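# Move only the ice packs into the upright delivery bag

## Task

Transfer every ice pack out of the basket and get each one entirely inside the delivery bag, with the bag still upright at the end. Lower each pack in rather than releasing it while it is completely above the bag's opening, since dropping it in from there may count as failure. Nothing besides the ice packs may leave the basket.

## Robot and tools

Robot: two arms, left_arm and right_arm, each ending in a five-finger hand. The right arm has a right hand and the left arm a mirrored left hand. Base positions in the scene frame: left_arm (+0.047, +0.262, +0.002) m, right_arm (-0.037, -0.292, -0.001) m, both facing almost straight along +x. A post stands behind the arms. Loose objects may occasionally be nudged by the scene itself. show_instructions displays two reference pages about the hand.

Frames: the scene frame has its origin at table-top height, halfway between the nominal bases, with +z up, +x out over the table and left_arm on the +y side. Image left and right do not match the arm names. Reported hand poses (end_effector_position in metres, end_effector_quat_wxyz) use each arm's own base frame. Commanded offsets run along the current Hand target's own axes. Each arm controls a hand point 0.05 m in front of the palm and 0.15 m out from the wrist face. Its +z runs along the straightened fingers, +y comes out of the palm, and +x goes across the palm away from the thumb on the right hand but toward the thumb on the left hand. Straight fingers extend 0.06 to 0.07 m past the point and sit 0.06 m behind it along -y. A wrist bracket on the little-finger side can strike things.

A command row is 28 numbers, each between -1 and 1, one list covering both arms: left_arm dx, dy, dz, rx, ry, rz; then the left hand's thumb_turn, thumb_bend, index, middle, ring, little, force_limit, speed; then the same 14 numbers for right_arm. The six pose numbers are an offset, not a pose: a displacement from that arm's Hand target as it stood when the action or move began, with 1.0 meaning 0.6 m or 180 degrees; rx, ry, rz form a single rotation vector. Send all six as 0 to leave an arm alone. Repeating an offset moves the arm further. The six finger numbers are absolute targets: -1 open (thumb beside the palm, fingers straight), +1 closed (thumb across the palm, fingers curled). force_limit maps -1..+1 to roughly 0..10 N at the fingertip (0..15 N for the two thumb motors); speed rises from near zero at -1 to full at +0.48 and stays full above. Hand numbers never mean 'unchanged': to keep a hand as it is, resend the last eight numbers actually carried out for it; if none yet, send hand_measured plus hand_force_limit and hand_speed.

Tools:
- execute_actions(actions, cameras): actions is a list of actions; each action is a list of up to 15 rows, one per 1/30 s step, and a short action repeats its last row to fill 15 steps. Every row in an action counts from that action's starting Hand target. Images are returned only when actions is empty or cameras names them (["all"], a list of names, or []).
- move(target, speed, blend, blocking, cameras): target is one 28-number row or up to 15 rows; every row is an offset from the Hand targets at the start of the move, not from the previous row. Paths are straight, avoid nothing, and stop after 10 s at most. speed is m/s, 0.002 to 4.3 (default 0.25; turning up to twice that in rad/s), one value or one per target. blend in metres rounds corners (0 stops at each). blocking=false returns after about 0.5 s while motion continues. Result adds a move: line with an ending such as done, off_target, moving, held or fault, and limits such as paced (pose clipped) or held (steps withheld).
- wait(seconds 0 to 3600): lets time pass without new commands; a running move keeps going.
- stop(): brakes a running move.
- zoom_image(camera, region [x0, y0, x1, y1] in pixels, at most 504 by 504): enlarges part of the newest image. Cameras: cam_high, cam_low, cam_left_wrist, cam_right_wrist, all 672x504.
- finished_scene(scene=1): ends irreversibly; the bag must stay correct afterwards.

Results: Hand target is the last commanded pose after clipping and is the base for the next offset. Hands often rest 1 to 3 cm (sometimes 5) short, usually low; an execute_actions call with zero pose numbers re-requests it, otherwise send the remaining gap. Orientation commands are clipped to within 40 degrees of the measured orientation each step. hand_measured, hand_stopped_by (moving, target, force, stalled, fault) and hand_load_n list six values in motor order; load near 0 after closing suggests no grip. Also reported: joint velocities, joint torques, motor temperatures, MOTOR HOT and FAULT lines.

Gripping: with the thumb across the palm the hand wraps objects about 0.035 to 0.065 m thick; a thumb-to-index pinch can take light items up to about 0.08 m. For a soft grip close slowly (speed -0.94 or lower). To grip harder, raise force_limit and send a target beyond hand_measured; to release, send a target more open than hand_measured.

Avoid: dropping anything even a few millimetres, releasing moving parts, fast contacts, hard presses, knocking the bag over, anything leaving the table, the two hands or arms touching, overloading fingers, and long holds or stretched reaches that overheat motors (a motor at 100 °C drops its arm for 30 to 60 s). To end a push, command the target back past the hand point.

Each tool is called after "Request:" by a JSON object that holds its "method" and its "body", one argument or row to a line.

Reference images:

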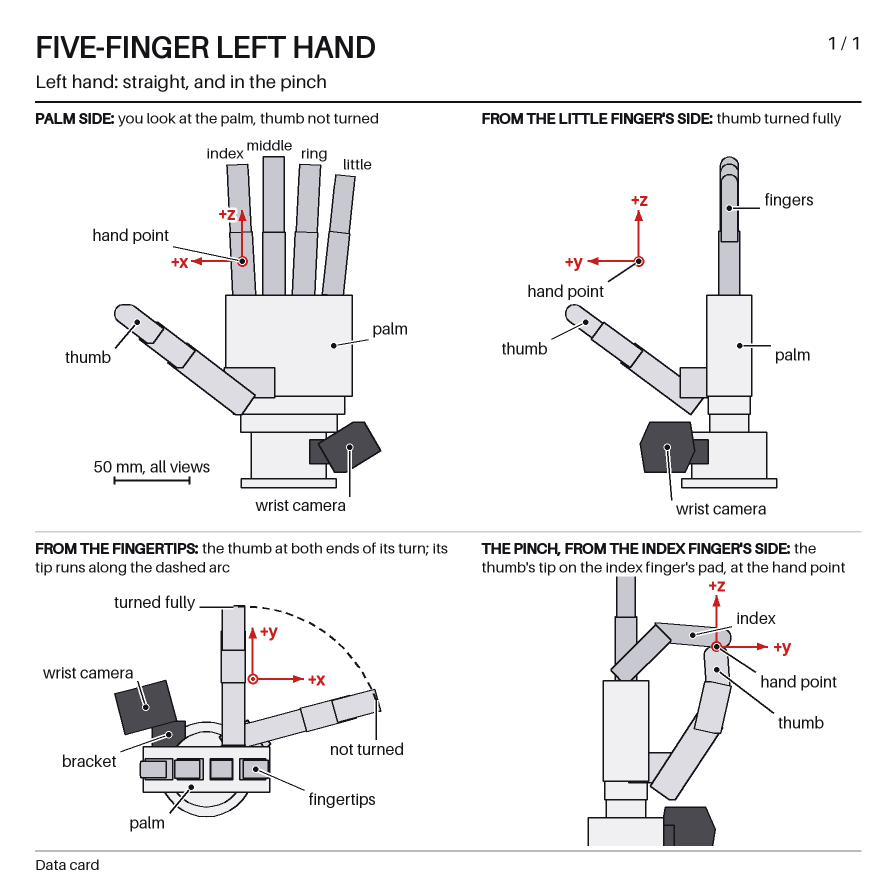

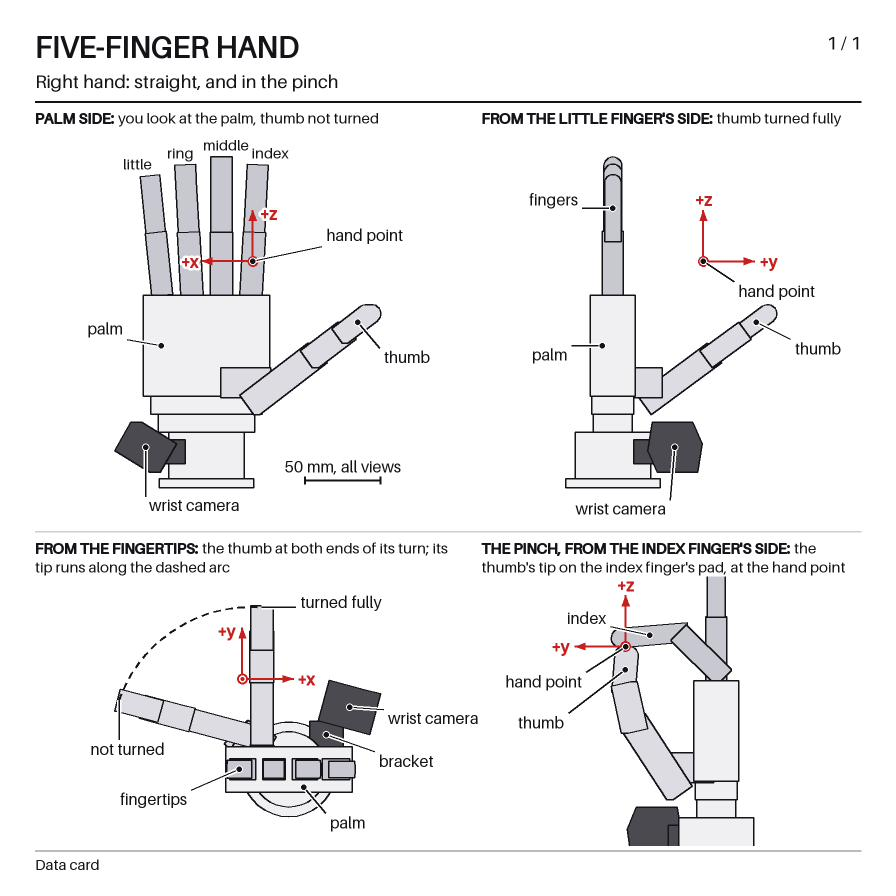

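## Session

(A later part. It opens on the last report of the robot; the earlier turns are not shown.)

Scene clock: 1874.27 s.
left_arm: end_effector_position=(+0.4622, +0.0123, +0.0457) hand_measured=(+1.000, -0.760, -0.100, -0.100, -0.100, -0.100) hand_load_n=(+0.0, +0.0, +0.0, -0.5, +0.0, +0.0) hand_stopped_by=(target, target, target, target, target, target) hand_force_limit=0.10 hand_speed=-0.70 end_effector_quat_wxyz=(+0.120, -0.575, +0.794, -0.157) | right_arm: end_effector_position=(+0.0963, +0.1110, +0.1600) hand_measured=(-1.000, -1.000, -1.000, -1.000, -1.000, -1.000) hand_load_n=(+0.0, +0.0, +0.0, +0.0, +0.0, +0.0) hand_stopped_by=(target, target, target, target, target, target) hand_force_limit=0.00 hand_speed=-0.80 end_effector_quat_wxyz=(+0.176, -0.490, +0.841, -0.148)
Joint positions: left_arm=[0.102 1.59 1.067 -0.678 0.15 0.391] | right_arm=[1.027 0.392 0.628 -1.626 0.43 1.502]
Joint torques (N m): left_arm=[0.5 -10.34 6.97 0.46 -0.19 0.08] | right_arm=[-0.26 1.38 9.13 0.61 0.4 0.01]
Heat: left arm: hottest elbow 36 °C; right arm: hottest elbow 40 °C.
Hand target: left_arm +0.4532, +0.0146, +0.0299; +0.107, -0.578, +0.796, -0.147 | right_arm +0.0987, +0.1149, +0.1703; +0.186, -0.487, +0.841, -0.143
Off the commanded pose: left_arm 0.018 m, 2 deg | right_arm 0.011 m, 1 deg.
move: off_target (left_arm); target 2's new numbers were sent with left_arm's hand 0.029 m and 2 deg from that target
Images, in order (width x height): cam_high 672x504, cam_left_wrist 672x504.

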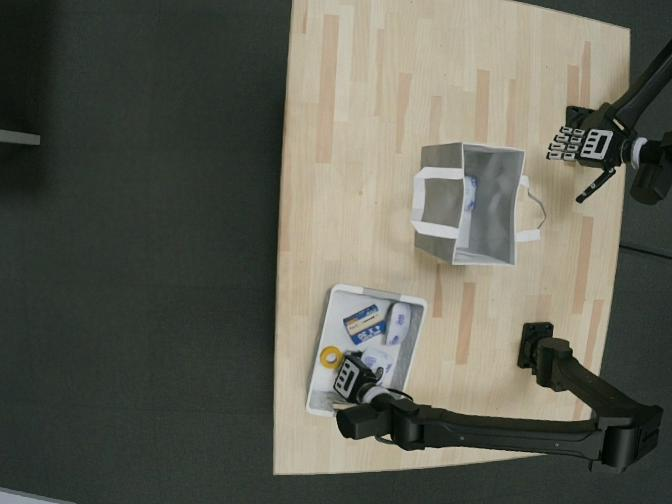

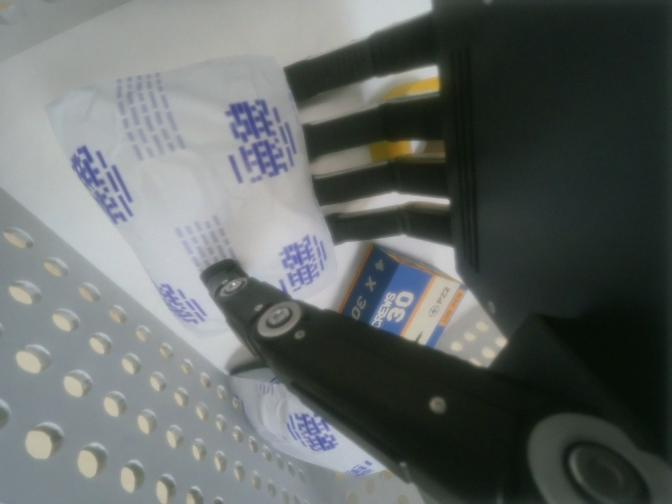

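Request:
{"method": "move", "body": {
  "target": [0,0.0342,-0.0131,0,0,0,1,-0.76,-0.1,-0.1,-0.1,-0.1,0.1,-0.7,0,0,0,0,0,0,-1,-1,-1,-1,-1,-1,0,-0.8],
  "speed": 0.05,
  "cameras": ["cam_left_wrist","cam_high"]
}}

Request:
{"method": "zoom_image", "body": {
  "camera": "cam_high",
  "region": [300, 275, 435, 430]
}}

Request:
{"method": "zoom_image", "body": {
  "camera": "cam_left_wrist",
  "region": [120, 0, 480, 340]
}}

Scene clock: 1890.07 s.
left_arm: end_effector_position=(+0.4476, +0.0157, +0.0444) hand_measured=(+1.000, -0.760, -0.100, -0.100, -0.100, -0.100) hand_load_n=(+0.0, +0.0, +0.0, -0.5, +0.0, +0.0) hand_stopped_by=(target, target, target, target, target, target) hand_force_limit=0.10 hand_speed=-0.70 end_effector_quat_wxyz=(+0.121, -0.573, +0.795, -0.159) | right_arm: end_effector_position=(+0.0963, +0.1110, +0.1600) hand_measured=(-1.000, -1.000, -1.000, -1.000, -1.000, -1.000) hand_load_n=(+0.0, +0.0, +0.0, +0.0, +0.0, +0.0) hand_stopped_by=(target, target, target, target, target, target) hand_force_limit=0.00 hand_speed=-0.80 end_effector_quat_wxyz=(+0.176, -0.490, +0.841, -0.148)
Joint positions: left_arm=[0.114 1.556 1.023 -0.667 0.156 0.406] | right_arm=[1.027 0.392 0.628 -1.626 0.43 1.502]
Joint torques (N m): left_arm=[1.2 -10.7 5.97 0.34 -0.15 0.1] | right_arm=[-0.32 1.32 9.13 0.59 0.4 0.01]
Heat: left arm: hottest elbow 36 °C; right arm: hottest elbow 40 °C.
Hand target: left_arm +0.4323, +0.0214, +0.0298; +0.107, -0.578, +0.796, -0.147 | right_arm +0.0987, +0.1149, +0.1703; +0.186, -0.487, +0.841, -0.143
Off the commanded pose: left_arm 0.022 m, 2 deg | right_arm 0.011 m, 1 deg.
move: off_target (left_arm)
Images, in order (width x height): cam_high 672x504, cam_left_wrist 672x504.

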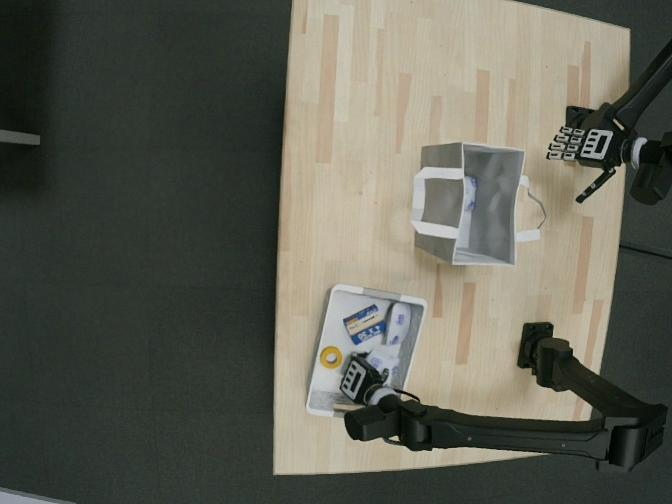

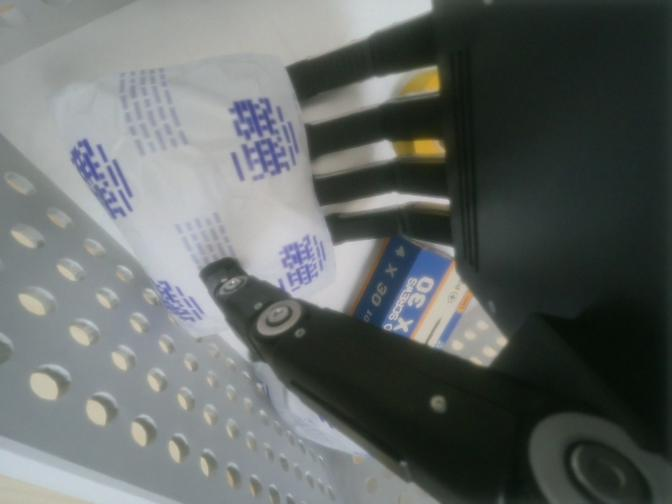

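Scaled by 3.252 from the camera's image (finer frame: 960x720).

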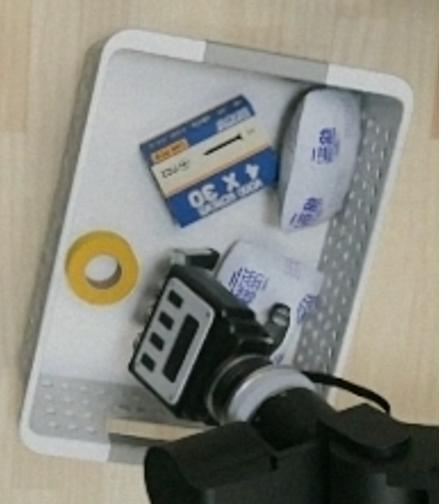

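Scaled by 1.400 from the camera's image (finer frame: 960x720).

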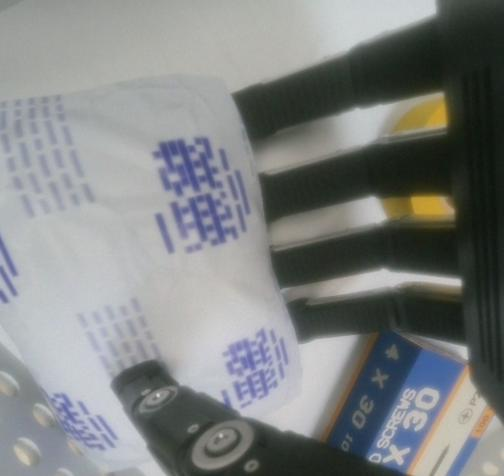

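Request:
{"method": "execute_actions", "body": {
  "actions": []
}}

Scene clock: 1933.10 s.
left_arm: end_effector_position=(+0.4476, +0.0158, +0.0444) hand_measured=(+1.000, -0.760, -0.100, -0.100, -0.100, -0.100) hand_load_n=(+0.0, +0.0, +0.0, -0.5, +0.0, +0.0) hand_stopped_by=(target, target, target, target, target, target) hand_force_limit=0.10 hand_speed=-0.70 end_effector_quat_wxyz=(+0.121, -0.573, +0.795, -0.159) | right_arm: end_effector_position=(+0.0963, +0.1110, +0.1600) hand_measured=(-1.000, -1.000, -1.000, -1.000, -1.000, -1.000) hand_load_n=(+0.0, +0.0, +0.0, +0.0, +0.0, +0.0) hand_stopped_by=(target, target, target, target, target, target) hand_force_limit=0.00 hand_speed=-0.80 end_effector_quat_wxyz=(+0.176, -0.490, +0.841, -0.148)
Joint positions: left_arm=[0.114 1.556 1.023 -0.667 0.156 0.407] | right_arm=[1.027 0.392 0.628 -1.626 0.43 1.502]
Joint velocities: within noise
Joint torques (N m): left_arm=[1.08 -10.64 5.96 0.34 -0.16 0.11] | right_arm=[-0.32 1.38 9.13 0.59 0.4 0.01]
Motor temperatures (°C): left_arm=[22 27 35 24 24 25] | right_arm=[23 26 40 23 21 22]
Heat: left arm: hottest elbow 35 °C; right arm: hottest elbow 40 °C.
Hand target: left_arm +0.4323, +0.0215, +0.0298; +0.107, -0.577, +0.796, -0.147 | right_arm +0.0987, +0.1149, +0.1703; +0.186, -0.487, +0.841, -0.143
Off the commanded pose: left_arm 0.022 m, 2 deg | right_arm 0.011 m, 1 deg.

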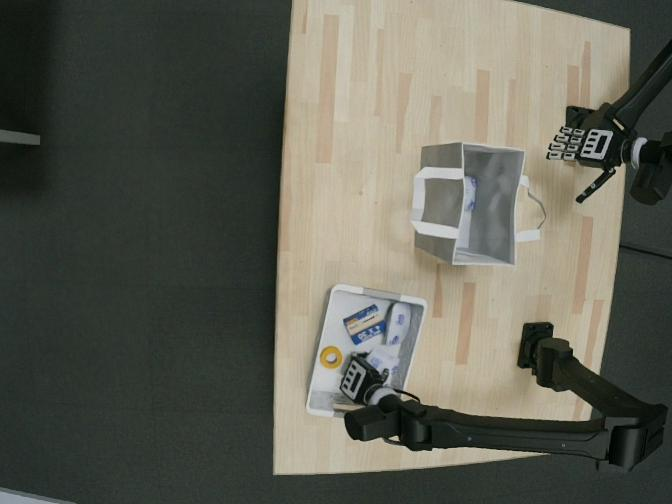

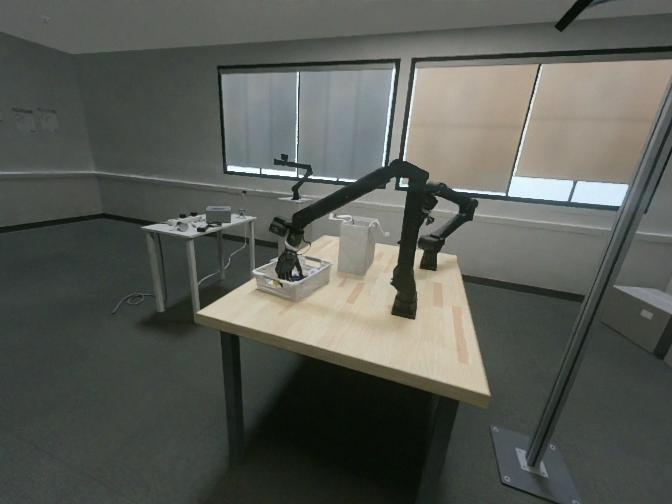

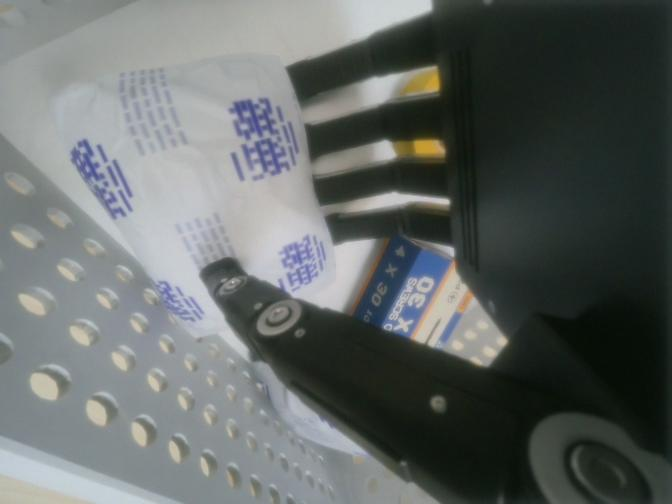

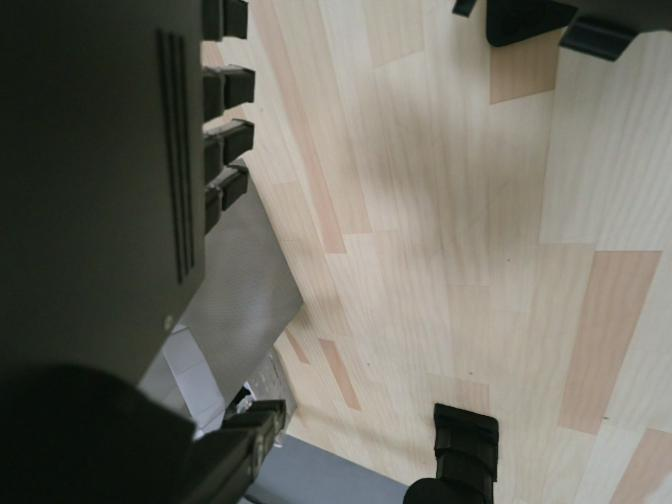

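Request:
{"method": "move", "body": {
  "target": [0,0.0187,-0.0072,0,0,0,1,-0.76,0.15,0.15,0.15,0.15,0.1,-0.7,0,0,0,0,0,0,-1,-1,-1,-1,-1,-1,0,-0.8],
  "speed": 0.05,
  "cameras": ["cam_left_wrist", "cam_high"]
}}

Scene clock: 1940.30 s.
left_arm: end_effector_position=(+0.4329, +0.0198, +0.0400) hand_measured=(+1.000, -0.762, +0.150, +0.150, +0.150, +0.150) hand_load_n=(+0.5, +2.5, +0.0, +3.0, +0.0, +0.5) hand_stopped_by=(target, target, target, target, target, target) hand_force_limit=0.10 hand_speed=-0.70 end_effector_quat_wxyz=(+0.116, -0.574, +0.795, -0.155) | right_arm: end_effector_position=(+0.0963, +0.1110, +0.1600) hand_measured=(-1.000, -1.000, -1.000, -1.000, -1.000, -1.000) hand_load_n=(+0.0, +0.0, +0.0, +0.0, +0.0, +0.0) hand_stopped_by=(target, target, target, target, target, target) hand_force_limit=0.00 hand_speed=-0.80 end_effector_quat_wxyz=(+0.176, -0.490, +0.841, -0.148)
Joint positions: left_arm=[0.126 1.536 0.987 -0.665 0.159 0.417] | right_arm=[1.027 0.392 0.628 -1.626 0.43 1.502]
Joint torques (N m): left_arm=[1.08 -10.58 6.2 0.36 -0.09 0.17] | right_arm=[-0.26 1.38 9.11 0.59 0.4 0.01]
Heat: left arm: hottest elbow 35 °C; right arm: hottest elbow 40 °C.
Hand target: left_arm +0.4208, +0.0251, +0.0297; +0.107, -0.577, +0.796, -0.147 | right_arm +0.0987, +0.1149, +0.1703; +0.186, -0.487, +0.841, -0.143
Off the commanded pose: left_arm 0.017 m, 1 deg | right_arm 0.011 m, 1 deg.
move: off_target (left_arm)
Images, in order (width x height): cam_high 672x504, cam_left_wrist 672x504.

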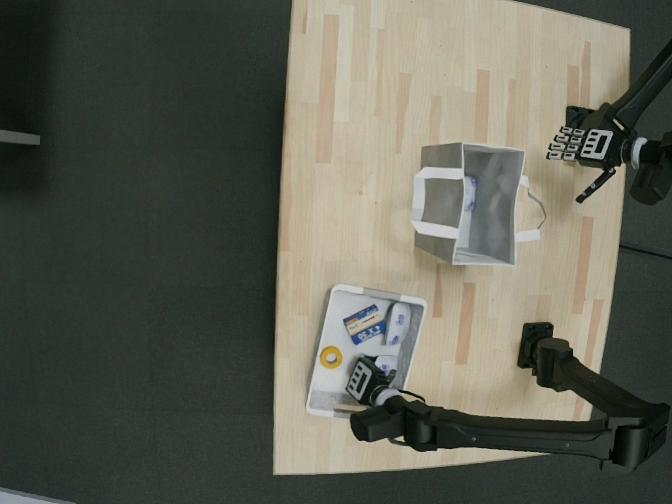

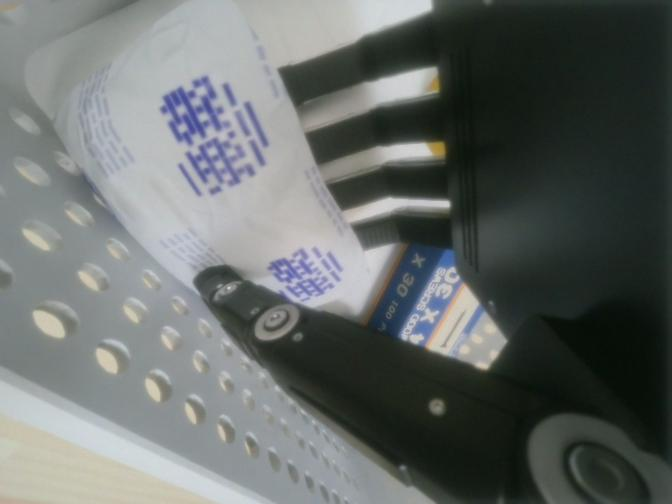

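Request:
{"method": "move", "body": {
  "target": [0,0,0,0,0,0,1,-0.1,0.15,0.15,0.15,0.15,-0.3,-0.8,0,0,0,0,0,0,-1,-1,-1,-1,-1,-1,0,-0.8],
  "speed": 0.05,
  "cameras": ["cam_left_wrist"]
}}

Request:
{"method": "move", "body": {
  "target": [0,0,0,0,0,0,1,-0.2,0.25,0.25,0.25,0.25,0.1,-0.8,0,0,0,0,0,0,-1,-1,-1,-1,-1,-1,0,-0.8],
  "speed": 0.05,
  "cameras": ["cam_left_wrist", "cam_high"]
}}

Scene clock: 1952.50 s.
left_arm: end_effector_position=(+0.4329, +0.0200, +0.0401) hand_measured=(+1.000, -0.718, +0.150, +0.148, +0.150, +0.150) hand_load_n=(+0.5, +5.0, +0.5, +4.0, +0.5, +0.0) hand_stopped_by=(target, force, target, target, target, target) hand_force_limit=-0.30 hand_speed=-0.80 end_effector_quat_wxyz=(+0.116, -0.574, +0.795, -0.155) | right_arm: end_effector_position=(+0.0963, +0.1110, +0.1600) hand_measured=(-1.000, -1.000, -1.000, -1.000, -1.000, -1.000) hand_load_n=(+0.0, +0.0, +0.0, +0.0, +0.0, +0.0) hand_stopped_by=(target, target, target, target, target, target) hand_force_limit=0.00 hand_speed=-0.80 end_effector_quat_wxyz=(+0.176, -0.490, +0.841, -0.148)
Joint positions: left_arm=[0.127 1.536 0.987 -0.665 0.159 0.418] | right_arm=[1.027 0.392 0.628 -1.626 0.43 1.502]
Joint torques (N m): left_arm=[1.08 -10.58 6.28 0.36 -0.09 0.12] | right_arm=[-0.32 1.32 9.13 0.61 0.4 0.01]
Heat: left arm: hottest elbow 35 °C; right arm: hottest elbow 40 °C.
Hand target: left_arm +0.4209, +0.0251, +0.0298; +0.107, -0.577, +0.796, -0.147 | right_arm +0.0987, +0.1149, +0.1703; +0.186, -0.487, +0.841, -0.143
Off the commanded pose: left_arm 0.017 m, 1 deg | right_arm 0.011 m, 1 deg.
move: done

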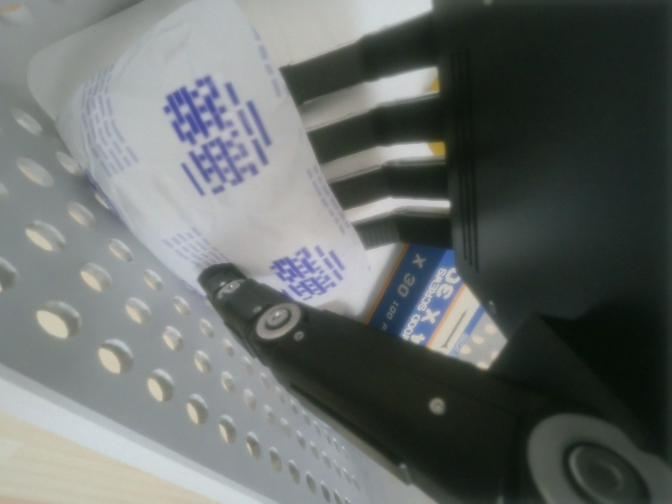

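Scene clock: 1953.00 s.
left_arm: end_effector_position=(+0.4329, +0.0207, +0.0401) hand_measured=(+1.000, -0.706, +0.248, +0.182, +0.250, +0.250) hand_load_n=(+1.0, +9.5, +3.0, +2.5, +2.0, +0.0) hand_stopped_by=(target, force, target, force, target, target) hand_force_limit=0.10 hand_speed=-0.80 end_effector_quat_wxyz=(+0.116, -0.575, +0.795, -0.155) | right_arm: end_effector_position=(+0.0963, +0.1110, +0.1600) hand_measured=(-1.000, -1.000, -1.000, -1.000, -1.000, -1.000) hand_load_n=(-0.5, -0.5, +0.0, +0.0, +0.0, +0.0) hand_stopped_by=(target, target, target, target, target, target) hand_force_limit=0.00 hand_speed=-0.80 end_effector_quat_wxyz=(+0.176, -0.490, +0.841, -0.148)
Joint positions: left_arm=[0.128 1.536 0.987 -0.665 0.159 0.419] | right_arm=[1.027 0.392 0.628 -1.626 0.43 1.502]
Joint torques (N m): left_arm=[0.97 -10.58 6.31 0.36 -0.1 0.11] | right_arm=[-0.32 1.38 9.13 0.61 0.4 0.01]
Heat: left arm: hottest elbow 35 °C; right arm: hottest elbow 40 °C.
Hand target: left_arm +0.4209, +0.0251, +0.0298; +0.107, -0.578, +0.796, -0.147 | right_arm +0.0987, +0.1149, +0.1703; +0.186, -0.487, +0.841, -0.143
Off the commanded pose: left_arm 0.016 m, 1 deg | right_arm 0.011 m, 1 deg.
move: done
Images, in order (width x height): cam_high 672x504, cam_left_wrist 672x504.

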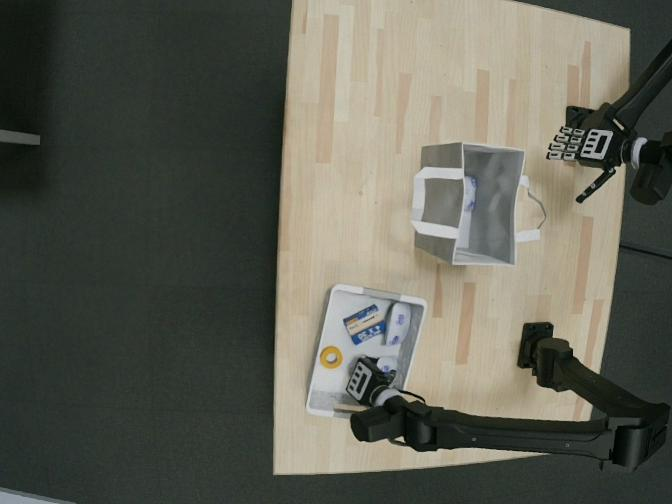

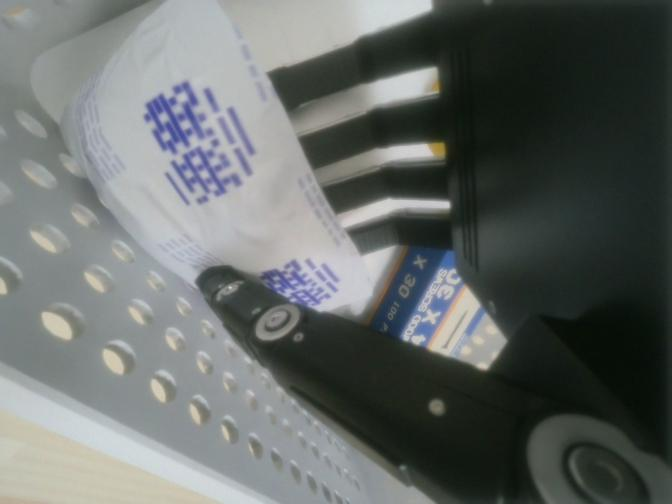

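Request:
{"method": "move", "body": {
  "target": [0,-0.0358,-0.0934,0,0,0,1,-0.2,0.25,0.25,0.25,0.25,0.1,-0.8,0,0,0,0,0,0,-1,-1,-1,-1,-1,-1,0,-0.8],
  "speed": 0.06,
  "cameras": ["cam_left_wrist", "cam_high"]
}}

Scene clock: 1963.37 s.
left_arm: end_effector_position=(+0.4055, +0.0177, +0.0684) hand_measured=(+1.000, -0.706, +0.248, +0.182, +0.250, +0.250) hand_load_n=(+1.5, +7.5, +2.0, +3.0, +2.0, +0.5) hand_stopped_by=(target, force, target, force, target, target) hand_force_limit=0.10 hand_speed=-0.80 end_effector_quat_wxyz=(+0.090, -0.578, +0.799, -0.140) | right_arm: end_effector_position=(+0.0963, +0.1110, +0.1600) hand_measured=(-1.000, -1.000, -1.000, -1.000, -1.000, -1.000) hand_load_n=(+0.0, +0.0, +0.0, +0.0, +0.0, +0.0) hand_stopped_by=(target, target, target, target, target, target) hand_force_limit=0.00 hand_speed=-0.80 end_effector_quat_wxyz=(+0.176, -0.490, +0.841, -0.148)
Joint positions: left_arm=[0.129 1.469 1.001 -0.808 0.159 0.424] | right_arm=[1.027 0.392 0.628 -1.626 0.43 1.502]
Joint torques (N m): left_arm=[0.97 -10.58 12.36 -0.47 -0.11 0.07] | right_arm=[-0.32 1.38 9.11 0.59 0.4 0.01]
Heat: left arm: hottest elbow 36 °C; right arm: hottest elbow 40 °C.
Hand target: left_arm +0.4210, +0.0251, +0.0899; +0.107, -0.577, +0.796, -0.147 | right_arm +0.0987, +0.1149, +0.1703; +0.186, -0.487, +0.841, -0.143
Off the commanded pose: left_arm 0.027 m, 2 deg | right_arm 0.011 m, 1 deg.
move: off_target (left_arm)
Images, in order (width x height): cam_high 672x504, cam_left_wrist 672x504.

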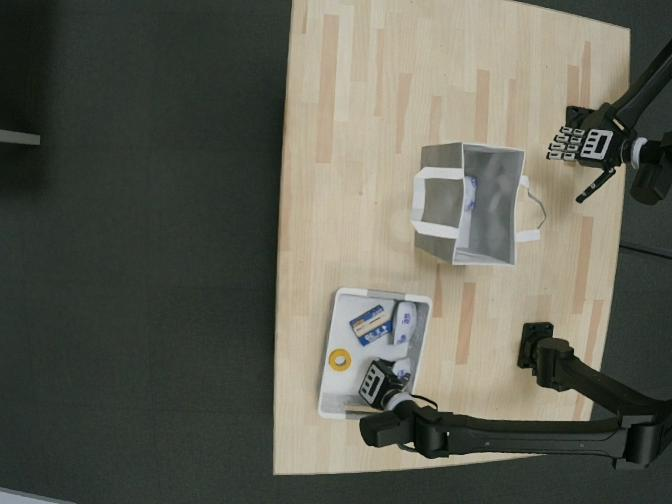

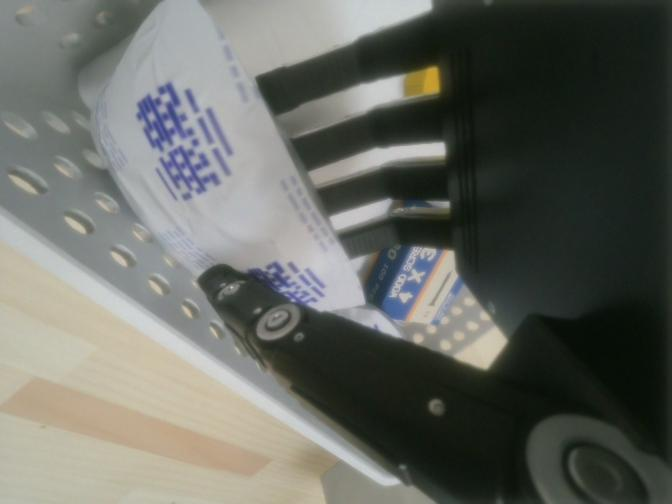

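Request:
{"method": "move", "body": {
  "target": [0,-0.0609,-0.0659,0,0,0,1,-0.2,0.25,0.25,0.25,0.25,0.1,-0.8,0,0,0,0,0,0,-1,-1,-1,-1,-1,-1,0,-0.8],
  "speed": 0.08,
  "cameras": ["cam_left_wrist", "cam_high"]
}}

Scene clock: 1974.23 s.
left_arm: end_effector_position=(+0.4201, +0.0201, +0.1142) hand_measured=(+1.000, -0.706, +0.248, +0.182, +0.250, +0.250) hand_load_n=(+1.5, +7.5, +2.0, +3.0, +2.0, +0.0) hand_stopped_by=(target, force, target, force, target, target) hand_force_limit=0.10 hand_speed=-0.80 end_effector_quat_wxyz=(+0.084, -0.582, +0.798, -0.135) | right_arm: end_effector_position=(+0.0963, +0.1110, +0.1600) hand_measured=(-1.000, -1.000, -1.000, -1.000, -1.000, -1.000) hand_load_n=(+0.0, +0.0, +0.0, +0.0, +0.0, +0.0) hand_stopped_by=(target, target, target, target, target, target) hand_force_limit=0.00 hand_speed=-0.80 end_effector_quat_wxyz=(+0.176, -0.490, +0.841, -0.148)
Joint positions: left_arm=[0.129 1.467 1.13 -0.953 0.154 0.417] | right_arm=[1.027 0.392 0.628 -1.626 0.43 1.502]
Joint torques (N m): left_arm=[-0.56 -11.4 13.6 -0.32 -0.13 -0.04] | right_arm=[-0.32 1.38 9.13 0.59 0.4 0.01]
Heat: left arm: hottest elbow 37 °C; right arm: hottest elbow 40 °C.
Hand target: left_arm +0.4400, +0.0188, +0.1399; +0.107, -0.578, +0.796, -0.147 | right_arm +0.0987, +0.1149, +0.1703; +0.186, -0.487, +0.841, -0.143
Off the commanded pose: left_arm 0.033 m, 3 deg | right_arm 0.011 m, 1 deg.
move: off_target (left_arm)
Images, in order (width x height): cam_high 672x504, cam_left_wrist 672x504.

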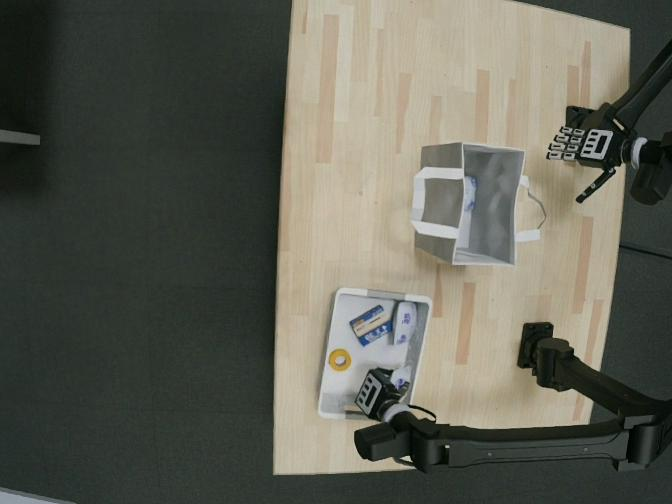

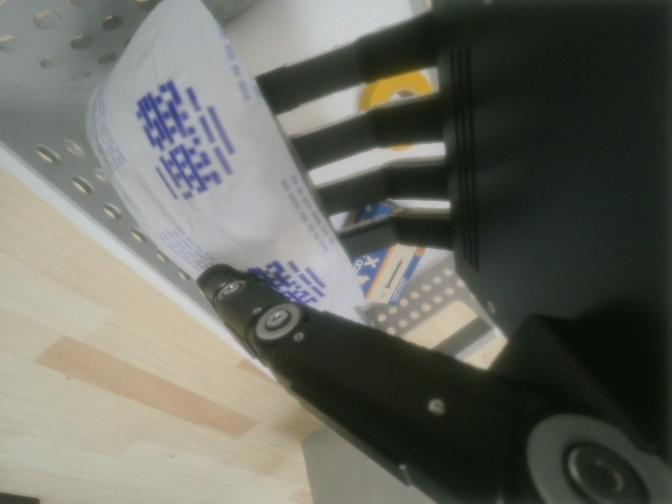

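Request:
{"method": "move", "body": {
  "target": [
    [0,-0.0597,-0.1557,0,0,0,1,-0.2,0.25,0.25,0.25,0.25,0.1,-0.8,0,0,0,0,0,0,-1,-1,-1,-1,-1,-1,0,-0.8],
    [0.035,-0.1195,-0.3291,0,0,0,1,-0.2,0.25,0.25,0.25,0.25,0.1,-0.8,0,0,0,0,0,0,-1,-1,-1,-1,-1,-1,0,-0.8]
  ],
  "speed": 0.12,
  "blend": 0.03,
  "cameras": ["cam_left_wrist", "cam_high"]
}}

Request:
{"method": "zoom_image", "body": {
  "camera": "cam_high",
  "region": [380, 110, 580, 290]
}}

Request:
{"method": "zoom_image", "body": {
  "camera": "cam_high",
  "region": [290, 270, 470, 440]
}}

Scene clock: 1988.03 s.
left_arm: end_effector_position=(+0.4200, +0.0029, +0.3293) hand_measured=(+1.000, -0.706, +0.248, +0.182, +0.250, +0.250) hand_load_n=(+1.0, +7.5, +2.0, +3.0, +2.5, +0.0) hand_stopped_by=(target, force, target, force, target, target) hand_force_limit=0.10 hand_speed=-0.80 end_effector_quat_wxyz=(+0.091, -0.581, +0.797, -0.137) | right_arm: end_effector_position=(+0.0963, +0.1110, +0.1600) hand_measured=(-1.000, -1.000, -1.000, -1.000, -1.000, -1.000) hand_load_n=(+0.0, +0.0, +0.0, +0.0, +0.0, +0.0) hand_stopped_by=(target, target, target, target, target, target) hand_force_limit=0.00 hand_speed=-0.80 end_effector_quat_wxyz=(+0.176, -0.490, +0.841, -0.148)
Joint positions: left_arm=[0.088 1.421 1.653 -1.501 0.14 0.378] | right_arm=[1.027 0.392 0.628 -1.626 0.43 1.502]
Joint torques (N m): left_arm=[-0.62 -9.05 14.37 -0.2 -0.14 -0.03] | right_arm=[-0.32 1.38 9.13 0.59 0.4 0.01]
Heat: left arm: hottest elbow 39 °C; right arm: hottest elbow 40 °C.
Hand target: left_arm +0.4300, -0.0002, +0.3498; +0.107, -0.578, +0.796, -0.147 | right_arm +0.0987, +0.1149, +0.1703; +0.186, -0.487, +0.841, -0.143
Off the commanded pose: left_arm 0.023 m, 2 deg | right_arm 0.011 m, 1 deg.
move: off_target (left_arm)
Images, in order (width x height): cam_high 672x504, cam_left_wrist 672x504.

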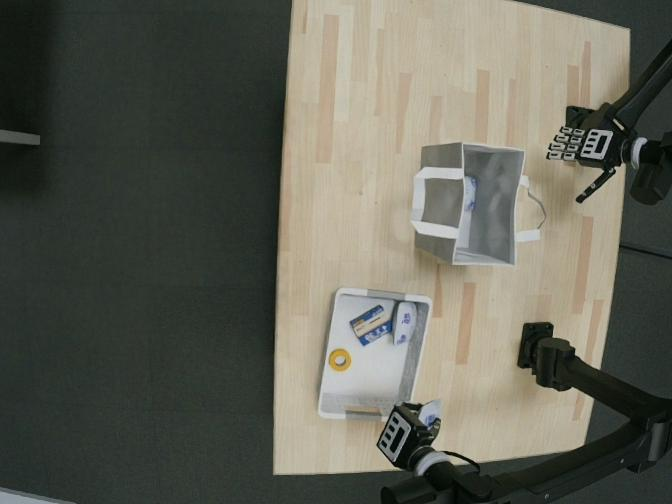

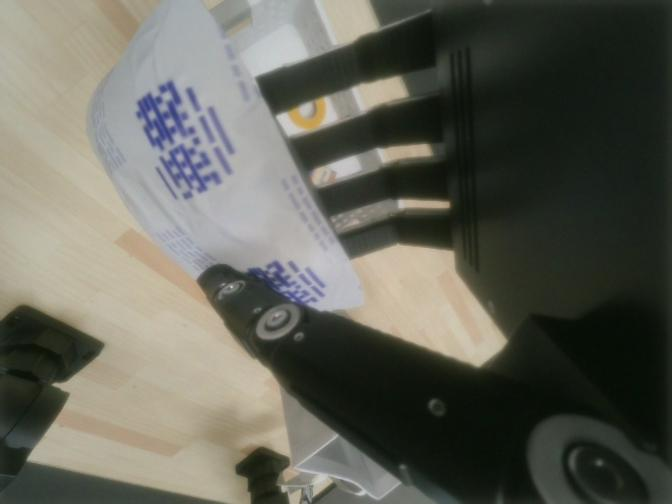

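Scaled by 2.520 from the camera's image (finer frame: 960x720).

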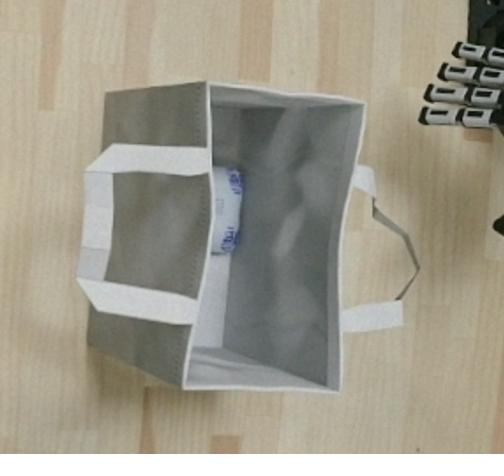

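Scaled by 2.800 from the camera's image (finer frame: 960x720).

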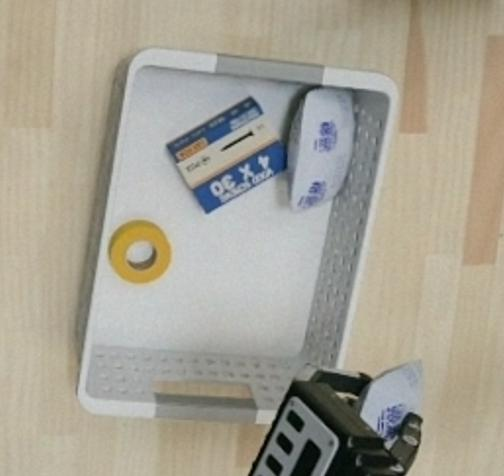

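Request:
{"method": "move", "body": {
  "target": [
    [0.174,-0.0276,-0.0608,0,0.0716,0.1868,1,-0.2,0.25,0.25,0.25,0.25,0.1,-0.8,0,0,0,0,0,0,-1,-1,-1,-1,-1,-1,0,-0.8],
    [0.6104,0.0937,-0.1073,0,0.1432,0.3736,1,-0.2,0.25,0.25,0.25,0.25,0.1,-0.8,0,0,0,0,0,0,-1,-1,-1,-1,-1,-1,0,-0.8]
  ],
  "speed": 0.15,
  "blend": 0.05,
  "cameras": ["cam_left_wrist", "cam_high"]
}}

Request:
{"method": "zoom_image", "body": {
  "camera": "cam_high",
  "region": [380, 110, 580, 290]
}}

Scene clock: 2076.73 s.
left_arm: end_effector_position=(+0.2421, -0.3203, +0.3696) hand_measured=(+1.000, -0.706, +0.248, +0.182, +0.250, +0.250) hand_load_n=(+1.5, +8.0, +2.0, +3.0, +2.5, +0.0) hand_stopped_by=(target, force, target, force, target, target) hand_force_limit=0.10 hand_speed=-0.80 end_effector_quat_wxyz=(-0.012, +0.000, +0.985, -0.170) | right_arm: end_effector_position=(+0.0963, +0.1110, +0.1600) hand_measured=(-1.000, -1.000, -1.000, -1.000, -1.000, -1.000) hand_load_n=(+0.0, -0.5, +0.0, +0.0, +0.0, +0.0) hand_stopped_by=(target, target, target, target, target, target) hand_force_limit=0.00 hand_speed=-0.80 end_effector_quat_wxyz=(+0.176, -0.490, +0.841, -0.148)
Joint positions: left_arm=[-0.843 1.441 1.786 -1.671 0.243 0.699] | right_arm=[1.027 0.392 0.628 -1.626 0.43 1.502]
Joint torques (N m): left_arm=[-0.09 -9.99 13.74 -0.32 -0.06 -0.04] | right_arm=[-0.32 1.32 9.13 0.61 0.4 0.01]
Motor temperatures (°C): left_arm=[22 26 46 24 24 25] | right_arm=[22 26 41 23 21 22]
Heat: left arm: hottest elbow 46 °C; right arm: hottest elbow 41 °C.
Hand target: left_arm +0.2446, -0.3250, +0.3899; +0.000, +0.001, +0.983, -0.182 | right_arm +0.0987, +0.1149, +0.1703; +0.186, -0.487, +0.841, -0.143
Off the commanded pose: left_arm 0.021 m, 2 deg | right_arm 0.011 m, 1 deg.
joint sent to its limit (left arm) — joint 4 (wrist pitch), lower limit. The joint targets still meet the commanded pose.
move: off_target (left_arm)
Images, in order (width x height): cam_high 672x504, cam_left_wrist 672x504.

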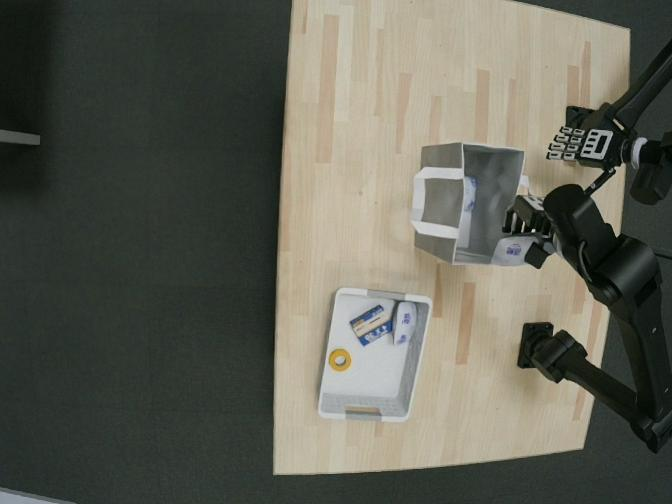

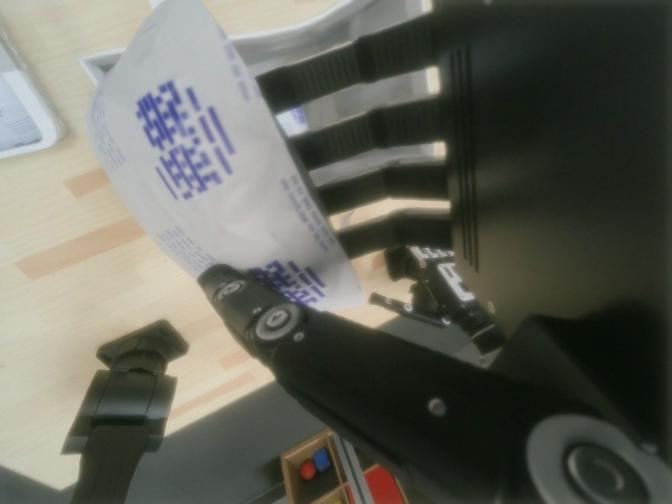

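Scaled by 2.520 from the camera's image (finer frame: 960x720).

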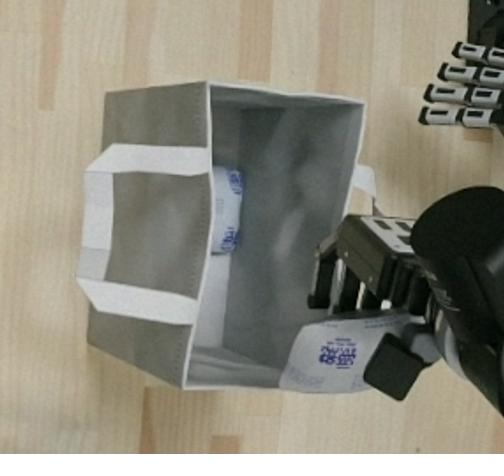

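Request:
{"method": "move", "body": {
  "target": [-0.0083,0.1134,0.2958,0,0,0,1,-0.2,0.25,0.25,0.25,0.25,0.1,-0.8,0,0,0,0,0,0,-1,-1,-1,-1,-1,-1,0,-0.8],
  "speed": 0.1,
  "cameras": ["cam_left_wrist", "cam_high"]
}}

Request:
{"method": "zoom_image", "body": {
  "camera": "cam_high",
  "region": [380, 110, 580, 290]
}}

Scene clock: 2100.47 s.
left_arm: end_effector_position=(+0.2465, -0.3253, +0.1991) hand_measured=(+1.000, -0.706, +0.248, +0.182, +0.250, +0.250) hand_load_n=(+1.0, +7.5, +2.0, +3.0, +2.0, +0.0) hand_stopped_by=(target, force, target, force, target, target) hand_force_limit=0.10 hand_speed=-0.80 end_effector_quat_wxyz=(-0.007, +0.001, +0.984, -0.175) | right_arm: end_effector_position=(+0.0963, +0.1110, +0.1600) hand_measured=(-1.000, -1.000, -1.000, -1.000, -1.000, -1.000) hand_load_n=(+0.0, +0.0, +0.0, -0.5, +0.0, +0.0) hand_stopped_by=(target, target, target, target, target, target) hand_force_limit=0.00 hand_speed=-0.80 end_effector_quat_wxyz=(+0.176, -0.490, +0.841, -0.148)
Joint positions: left_arm=[-0.843 1.396 1.286 -1.202 0.243 0.699] | right_arm=[1.027 0.392 0.628 -1.626 0.43 1.502]
Joint torques (N m): left_arm=[0.56 -10.58 8.88 0.54 0.02 0.05] | right_arm=[-0.32 1.38 9.11 0.59 0.4 0.01]
Heat: left arm: hottest elbow 48 °C; right arm: hottest elbow 41 °C.
Hand target: left_arm +0.2495, -0.3248, +0.1996; -0.001, +0.001, +0.983, -0.182 | right_arm +0.0987, +0.1149, +0.1703; +0.186, -0.487, +0.841, -0.143
Off the commanded pose: left_arm 0.003 m, 1 deg | right_arm 0.011 m, 1 deg.
move: done
Images, in order (width x height): cam_high 672x504, cam_left_wrist 672x504.

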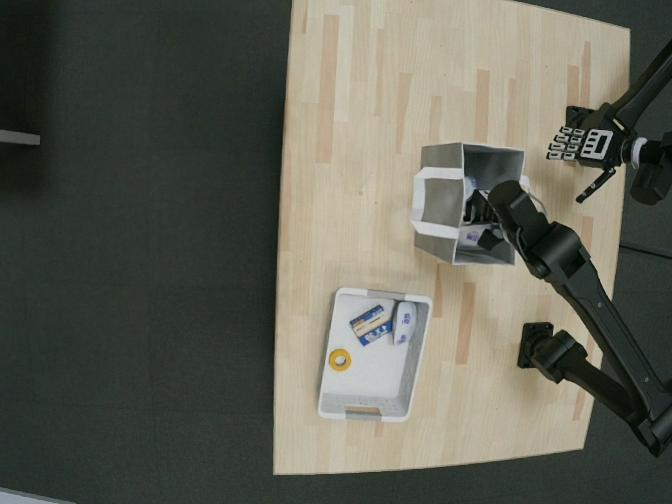

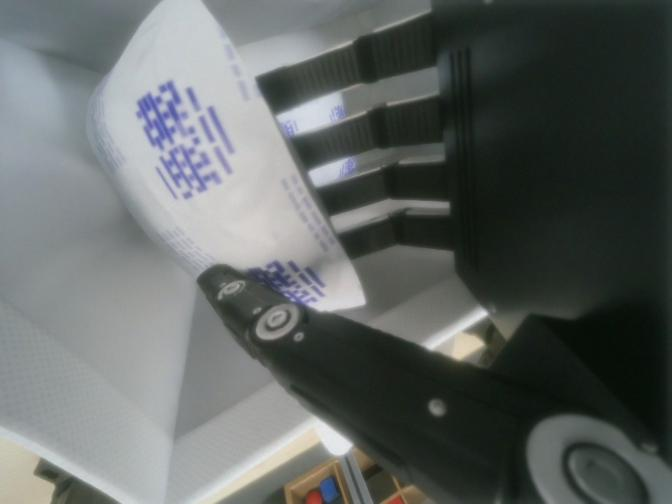

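Scaled by 2.520 from the camera's image (finer frame: 960x720).

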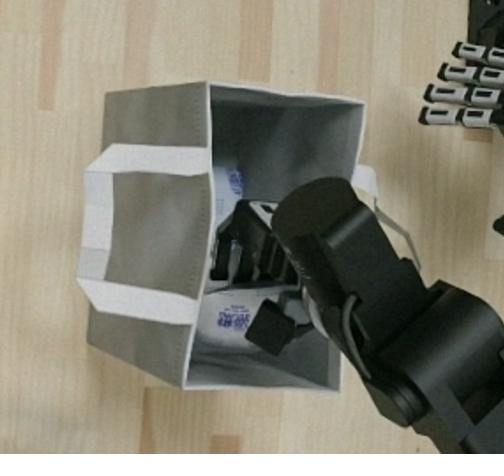

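Request:
{"method": "move", "body": {
  "target": [0,0.0597,0.1557,0,0,0,1,-0.2,0.25,0.25,0.25,0.25,0.1,-0.8,0,0,0,0,0,0,-1,-1,-1,-1,-1,-1,0,-0.8],
  "speed": 0.07,
  "cameras": ["cam_left_wrist", "cam_high"]
}}

Request:
{"method": "zoom_image", "body": {
  "camera": "cam_high",
  "region": [380, 110, 580, 290]
}}

Scene clock: 2109.77 s.
left_arm: end_effector_position=(+0.2462, -0.3250, +0.1039) hand_measured=(+1.000, -0.706, +0.248, +0.182, +0.250, +0.250) hand_load_n=(+1.5, +7.5, +2.0, +3.0, +2.0, +0.0) hand_stopped_by=(target, force, target, force, target, target) hand_force_limit=0.10 hand_speed=-0.80 end_effector_quat_wxyz=(-0.003, +0.002, +0.984, -0.180) | right_arm: end_effector_position=(+0.0963, +0.1110, +0.1600) hand_measured=(-1.000, -1.000, -1.000, -1.000, -1.000, -1.000) hand_load_n=(+0.0, +0.0, +0.0, +0.0, +0.0, +0.0) hand_stopped_by=(target, target, target, target, target, target) hand_force_limit=0.00 hand_speed=-0.80 end_effector_quat_wxyz=(+0.176, -0.490, +0.841, -0.148)
Joint positions: left_arm=[-0.843 1.445 1.079 -0.933 0.243 0.699] | right_arm=[1.027 0.392 0.628 -1.626 0.43 1.502]
Joint torques (N m): left_arm=[0.56 -9.64 8.38 0.73 0.02 0.05] | right_arm=[-0.32 1.32 9.13 0.61 0.4 0.01]
Heat: left arm: hottest elbow 47 °C; right arm: hottest elbow 41 °C.
Hand target: left_arm +0.2494, -0.3247, +0.0995; -0.001, +0.001, +0.983, -0.182 | right_arm +0.0987, +0.1149, +0.1703; +0.186, -0.487, +0.841, -0.143
Off the commanded pose: left_arm 0.005 m, 0 deg | right_arm 0.011 m, 1 deg.
move: done
Images, in order (width x height): cam_high 672x504, cam_left_wrist 672x504.

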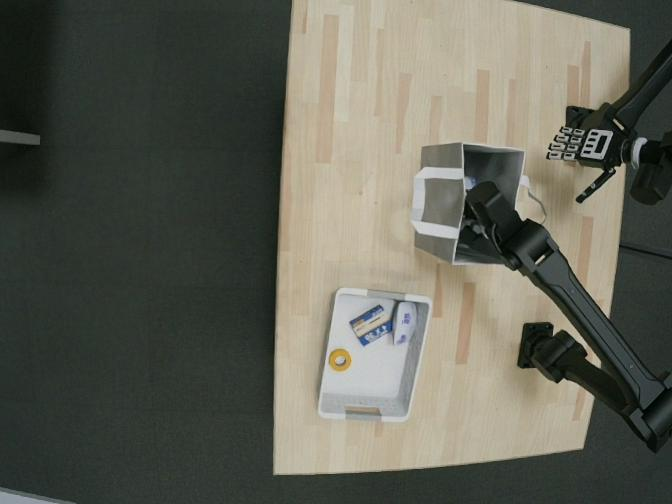

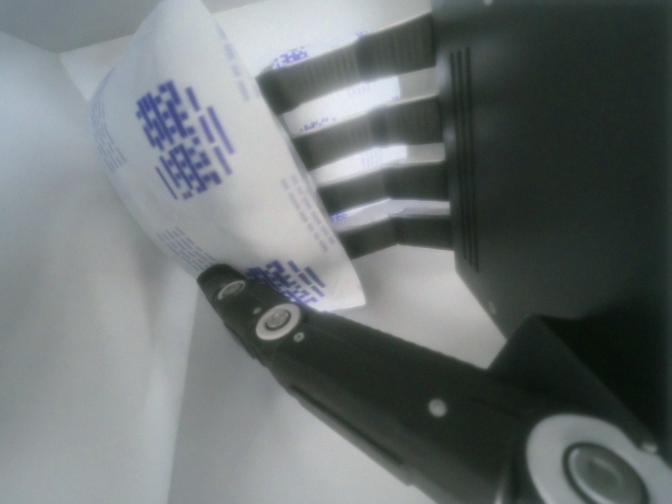

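Scaled by 2.520 from the camera's image (finer frame: 960x720).

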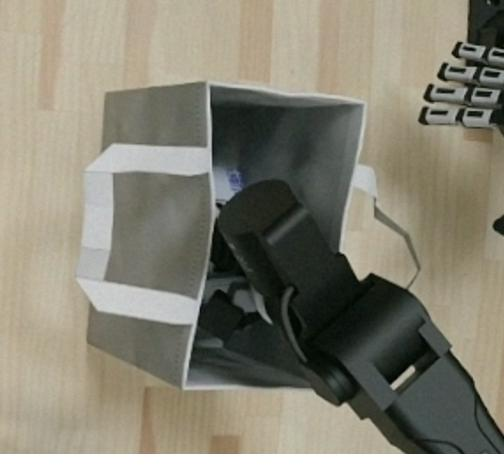

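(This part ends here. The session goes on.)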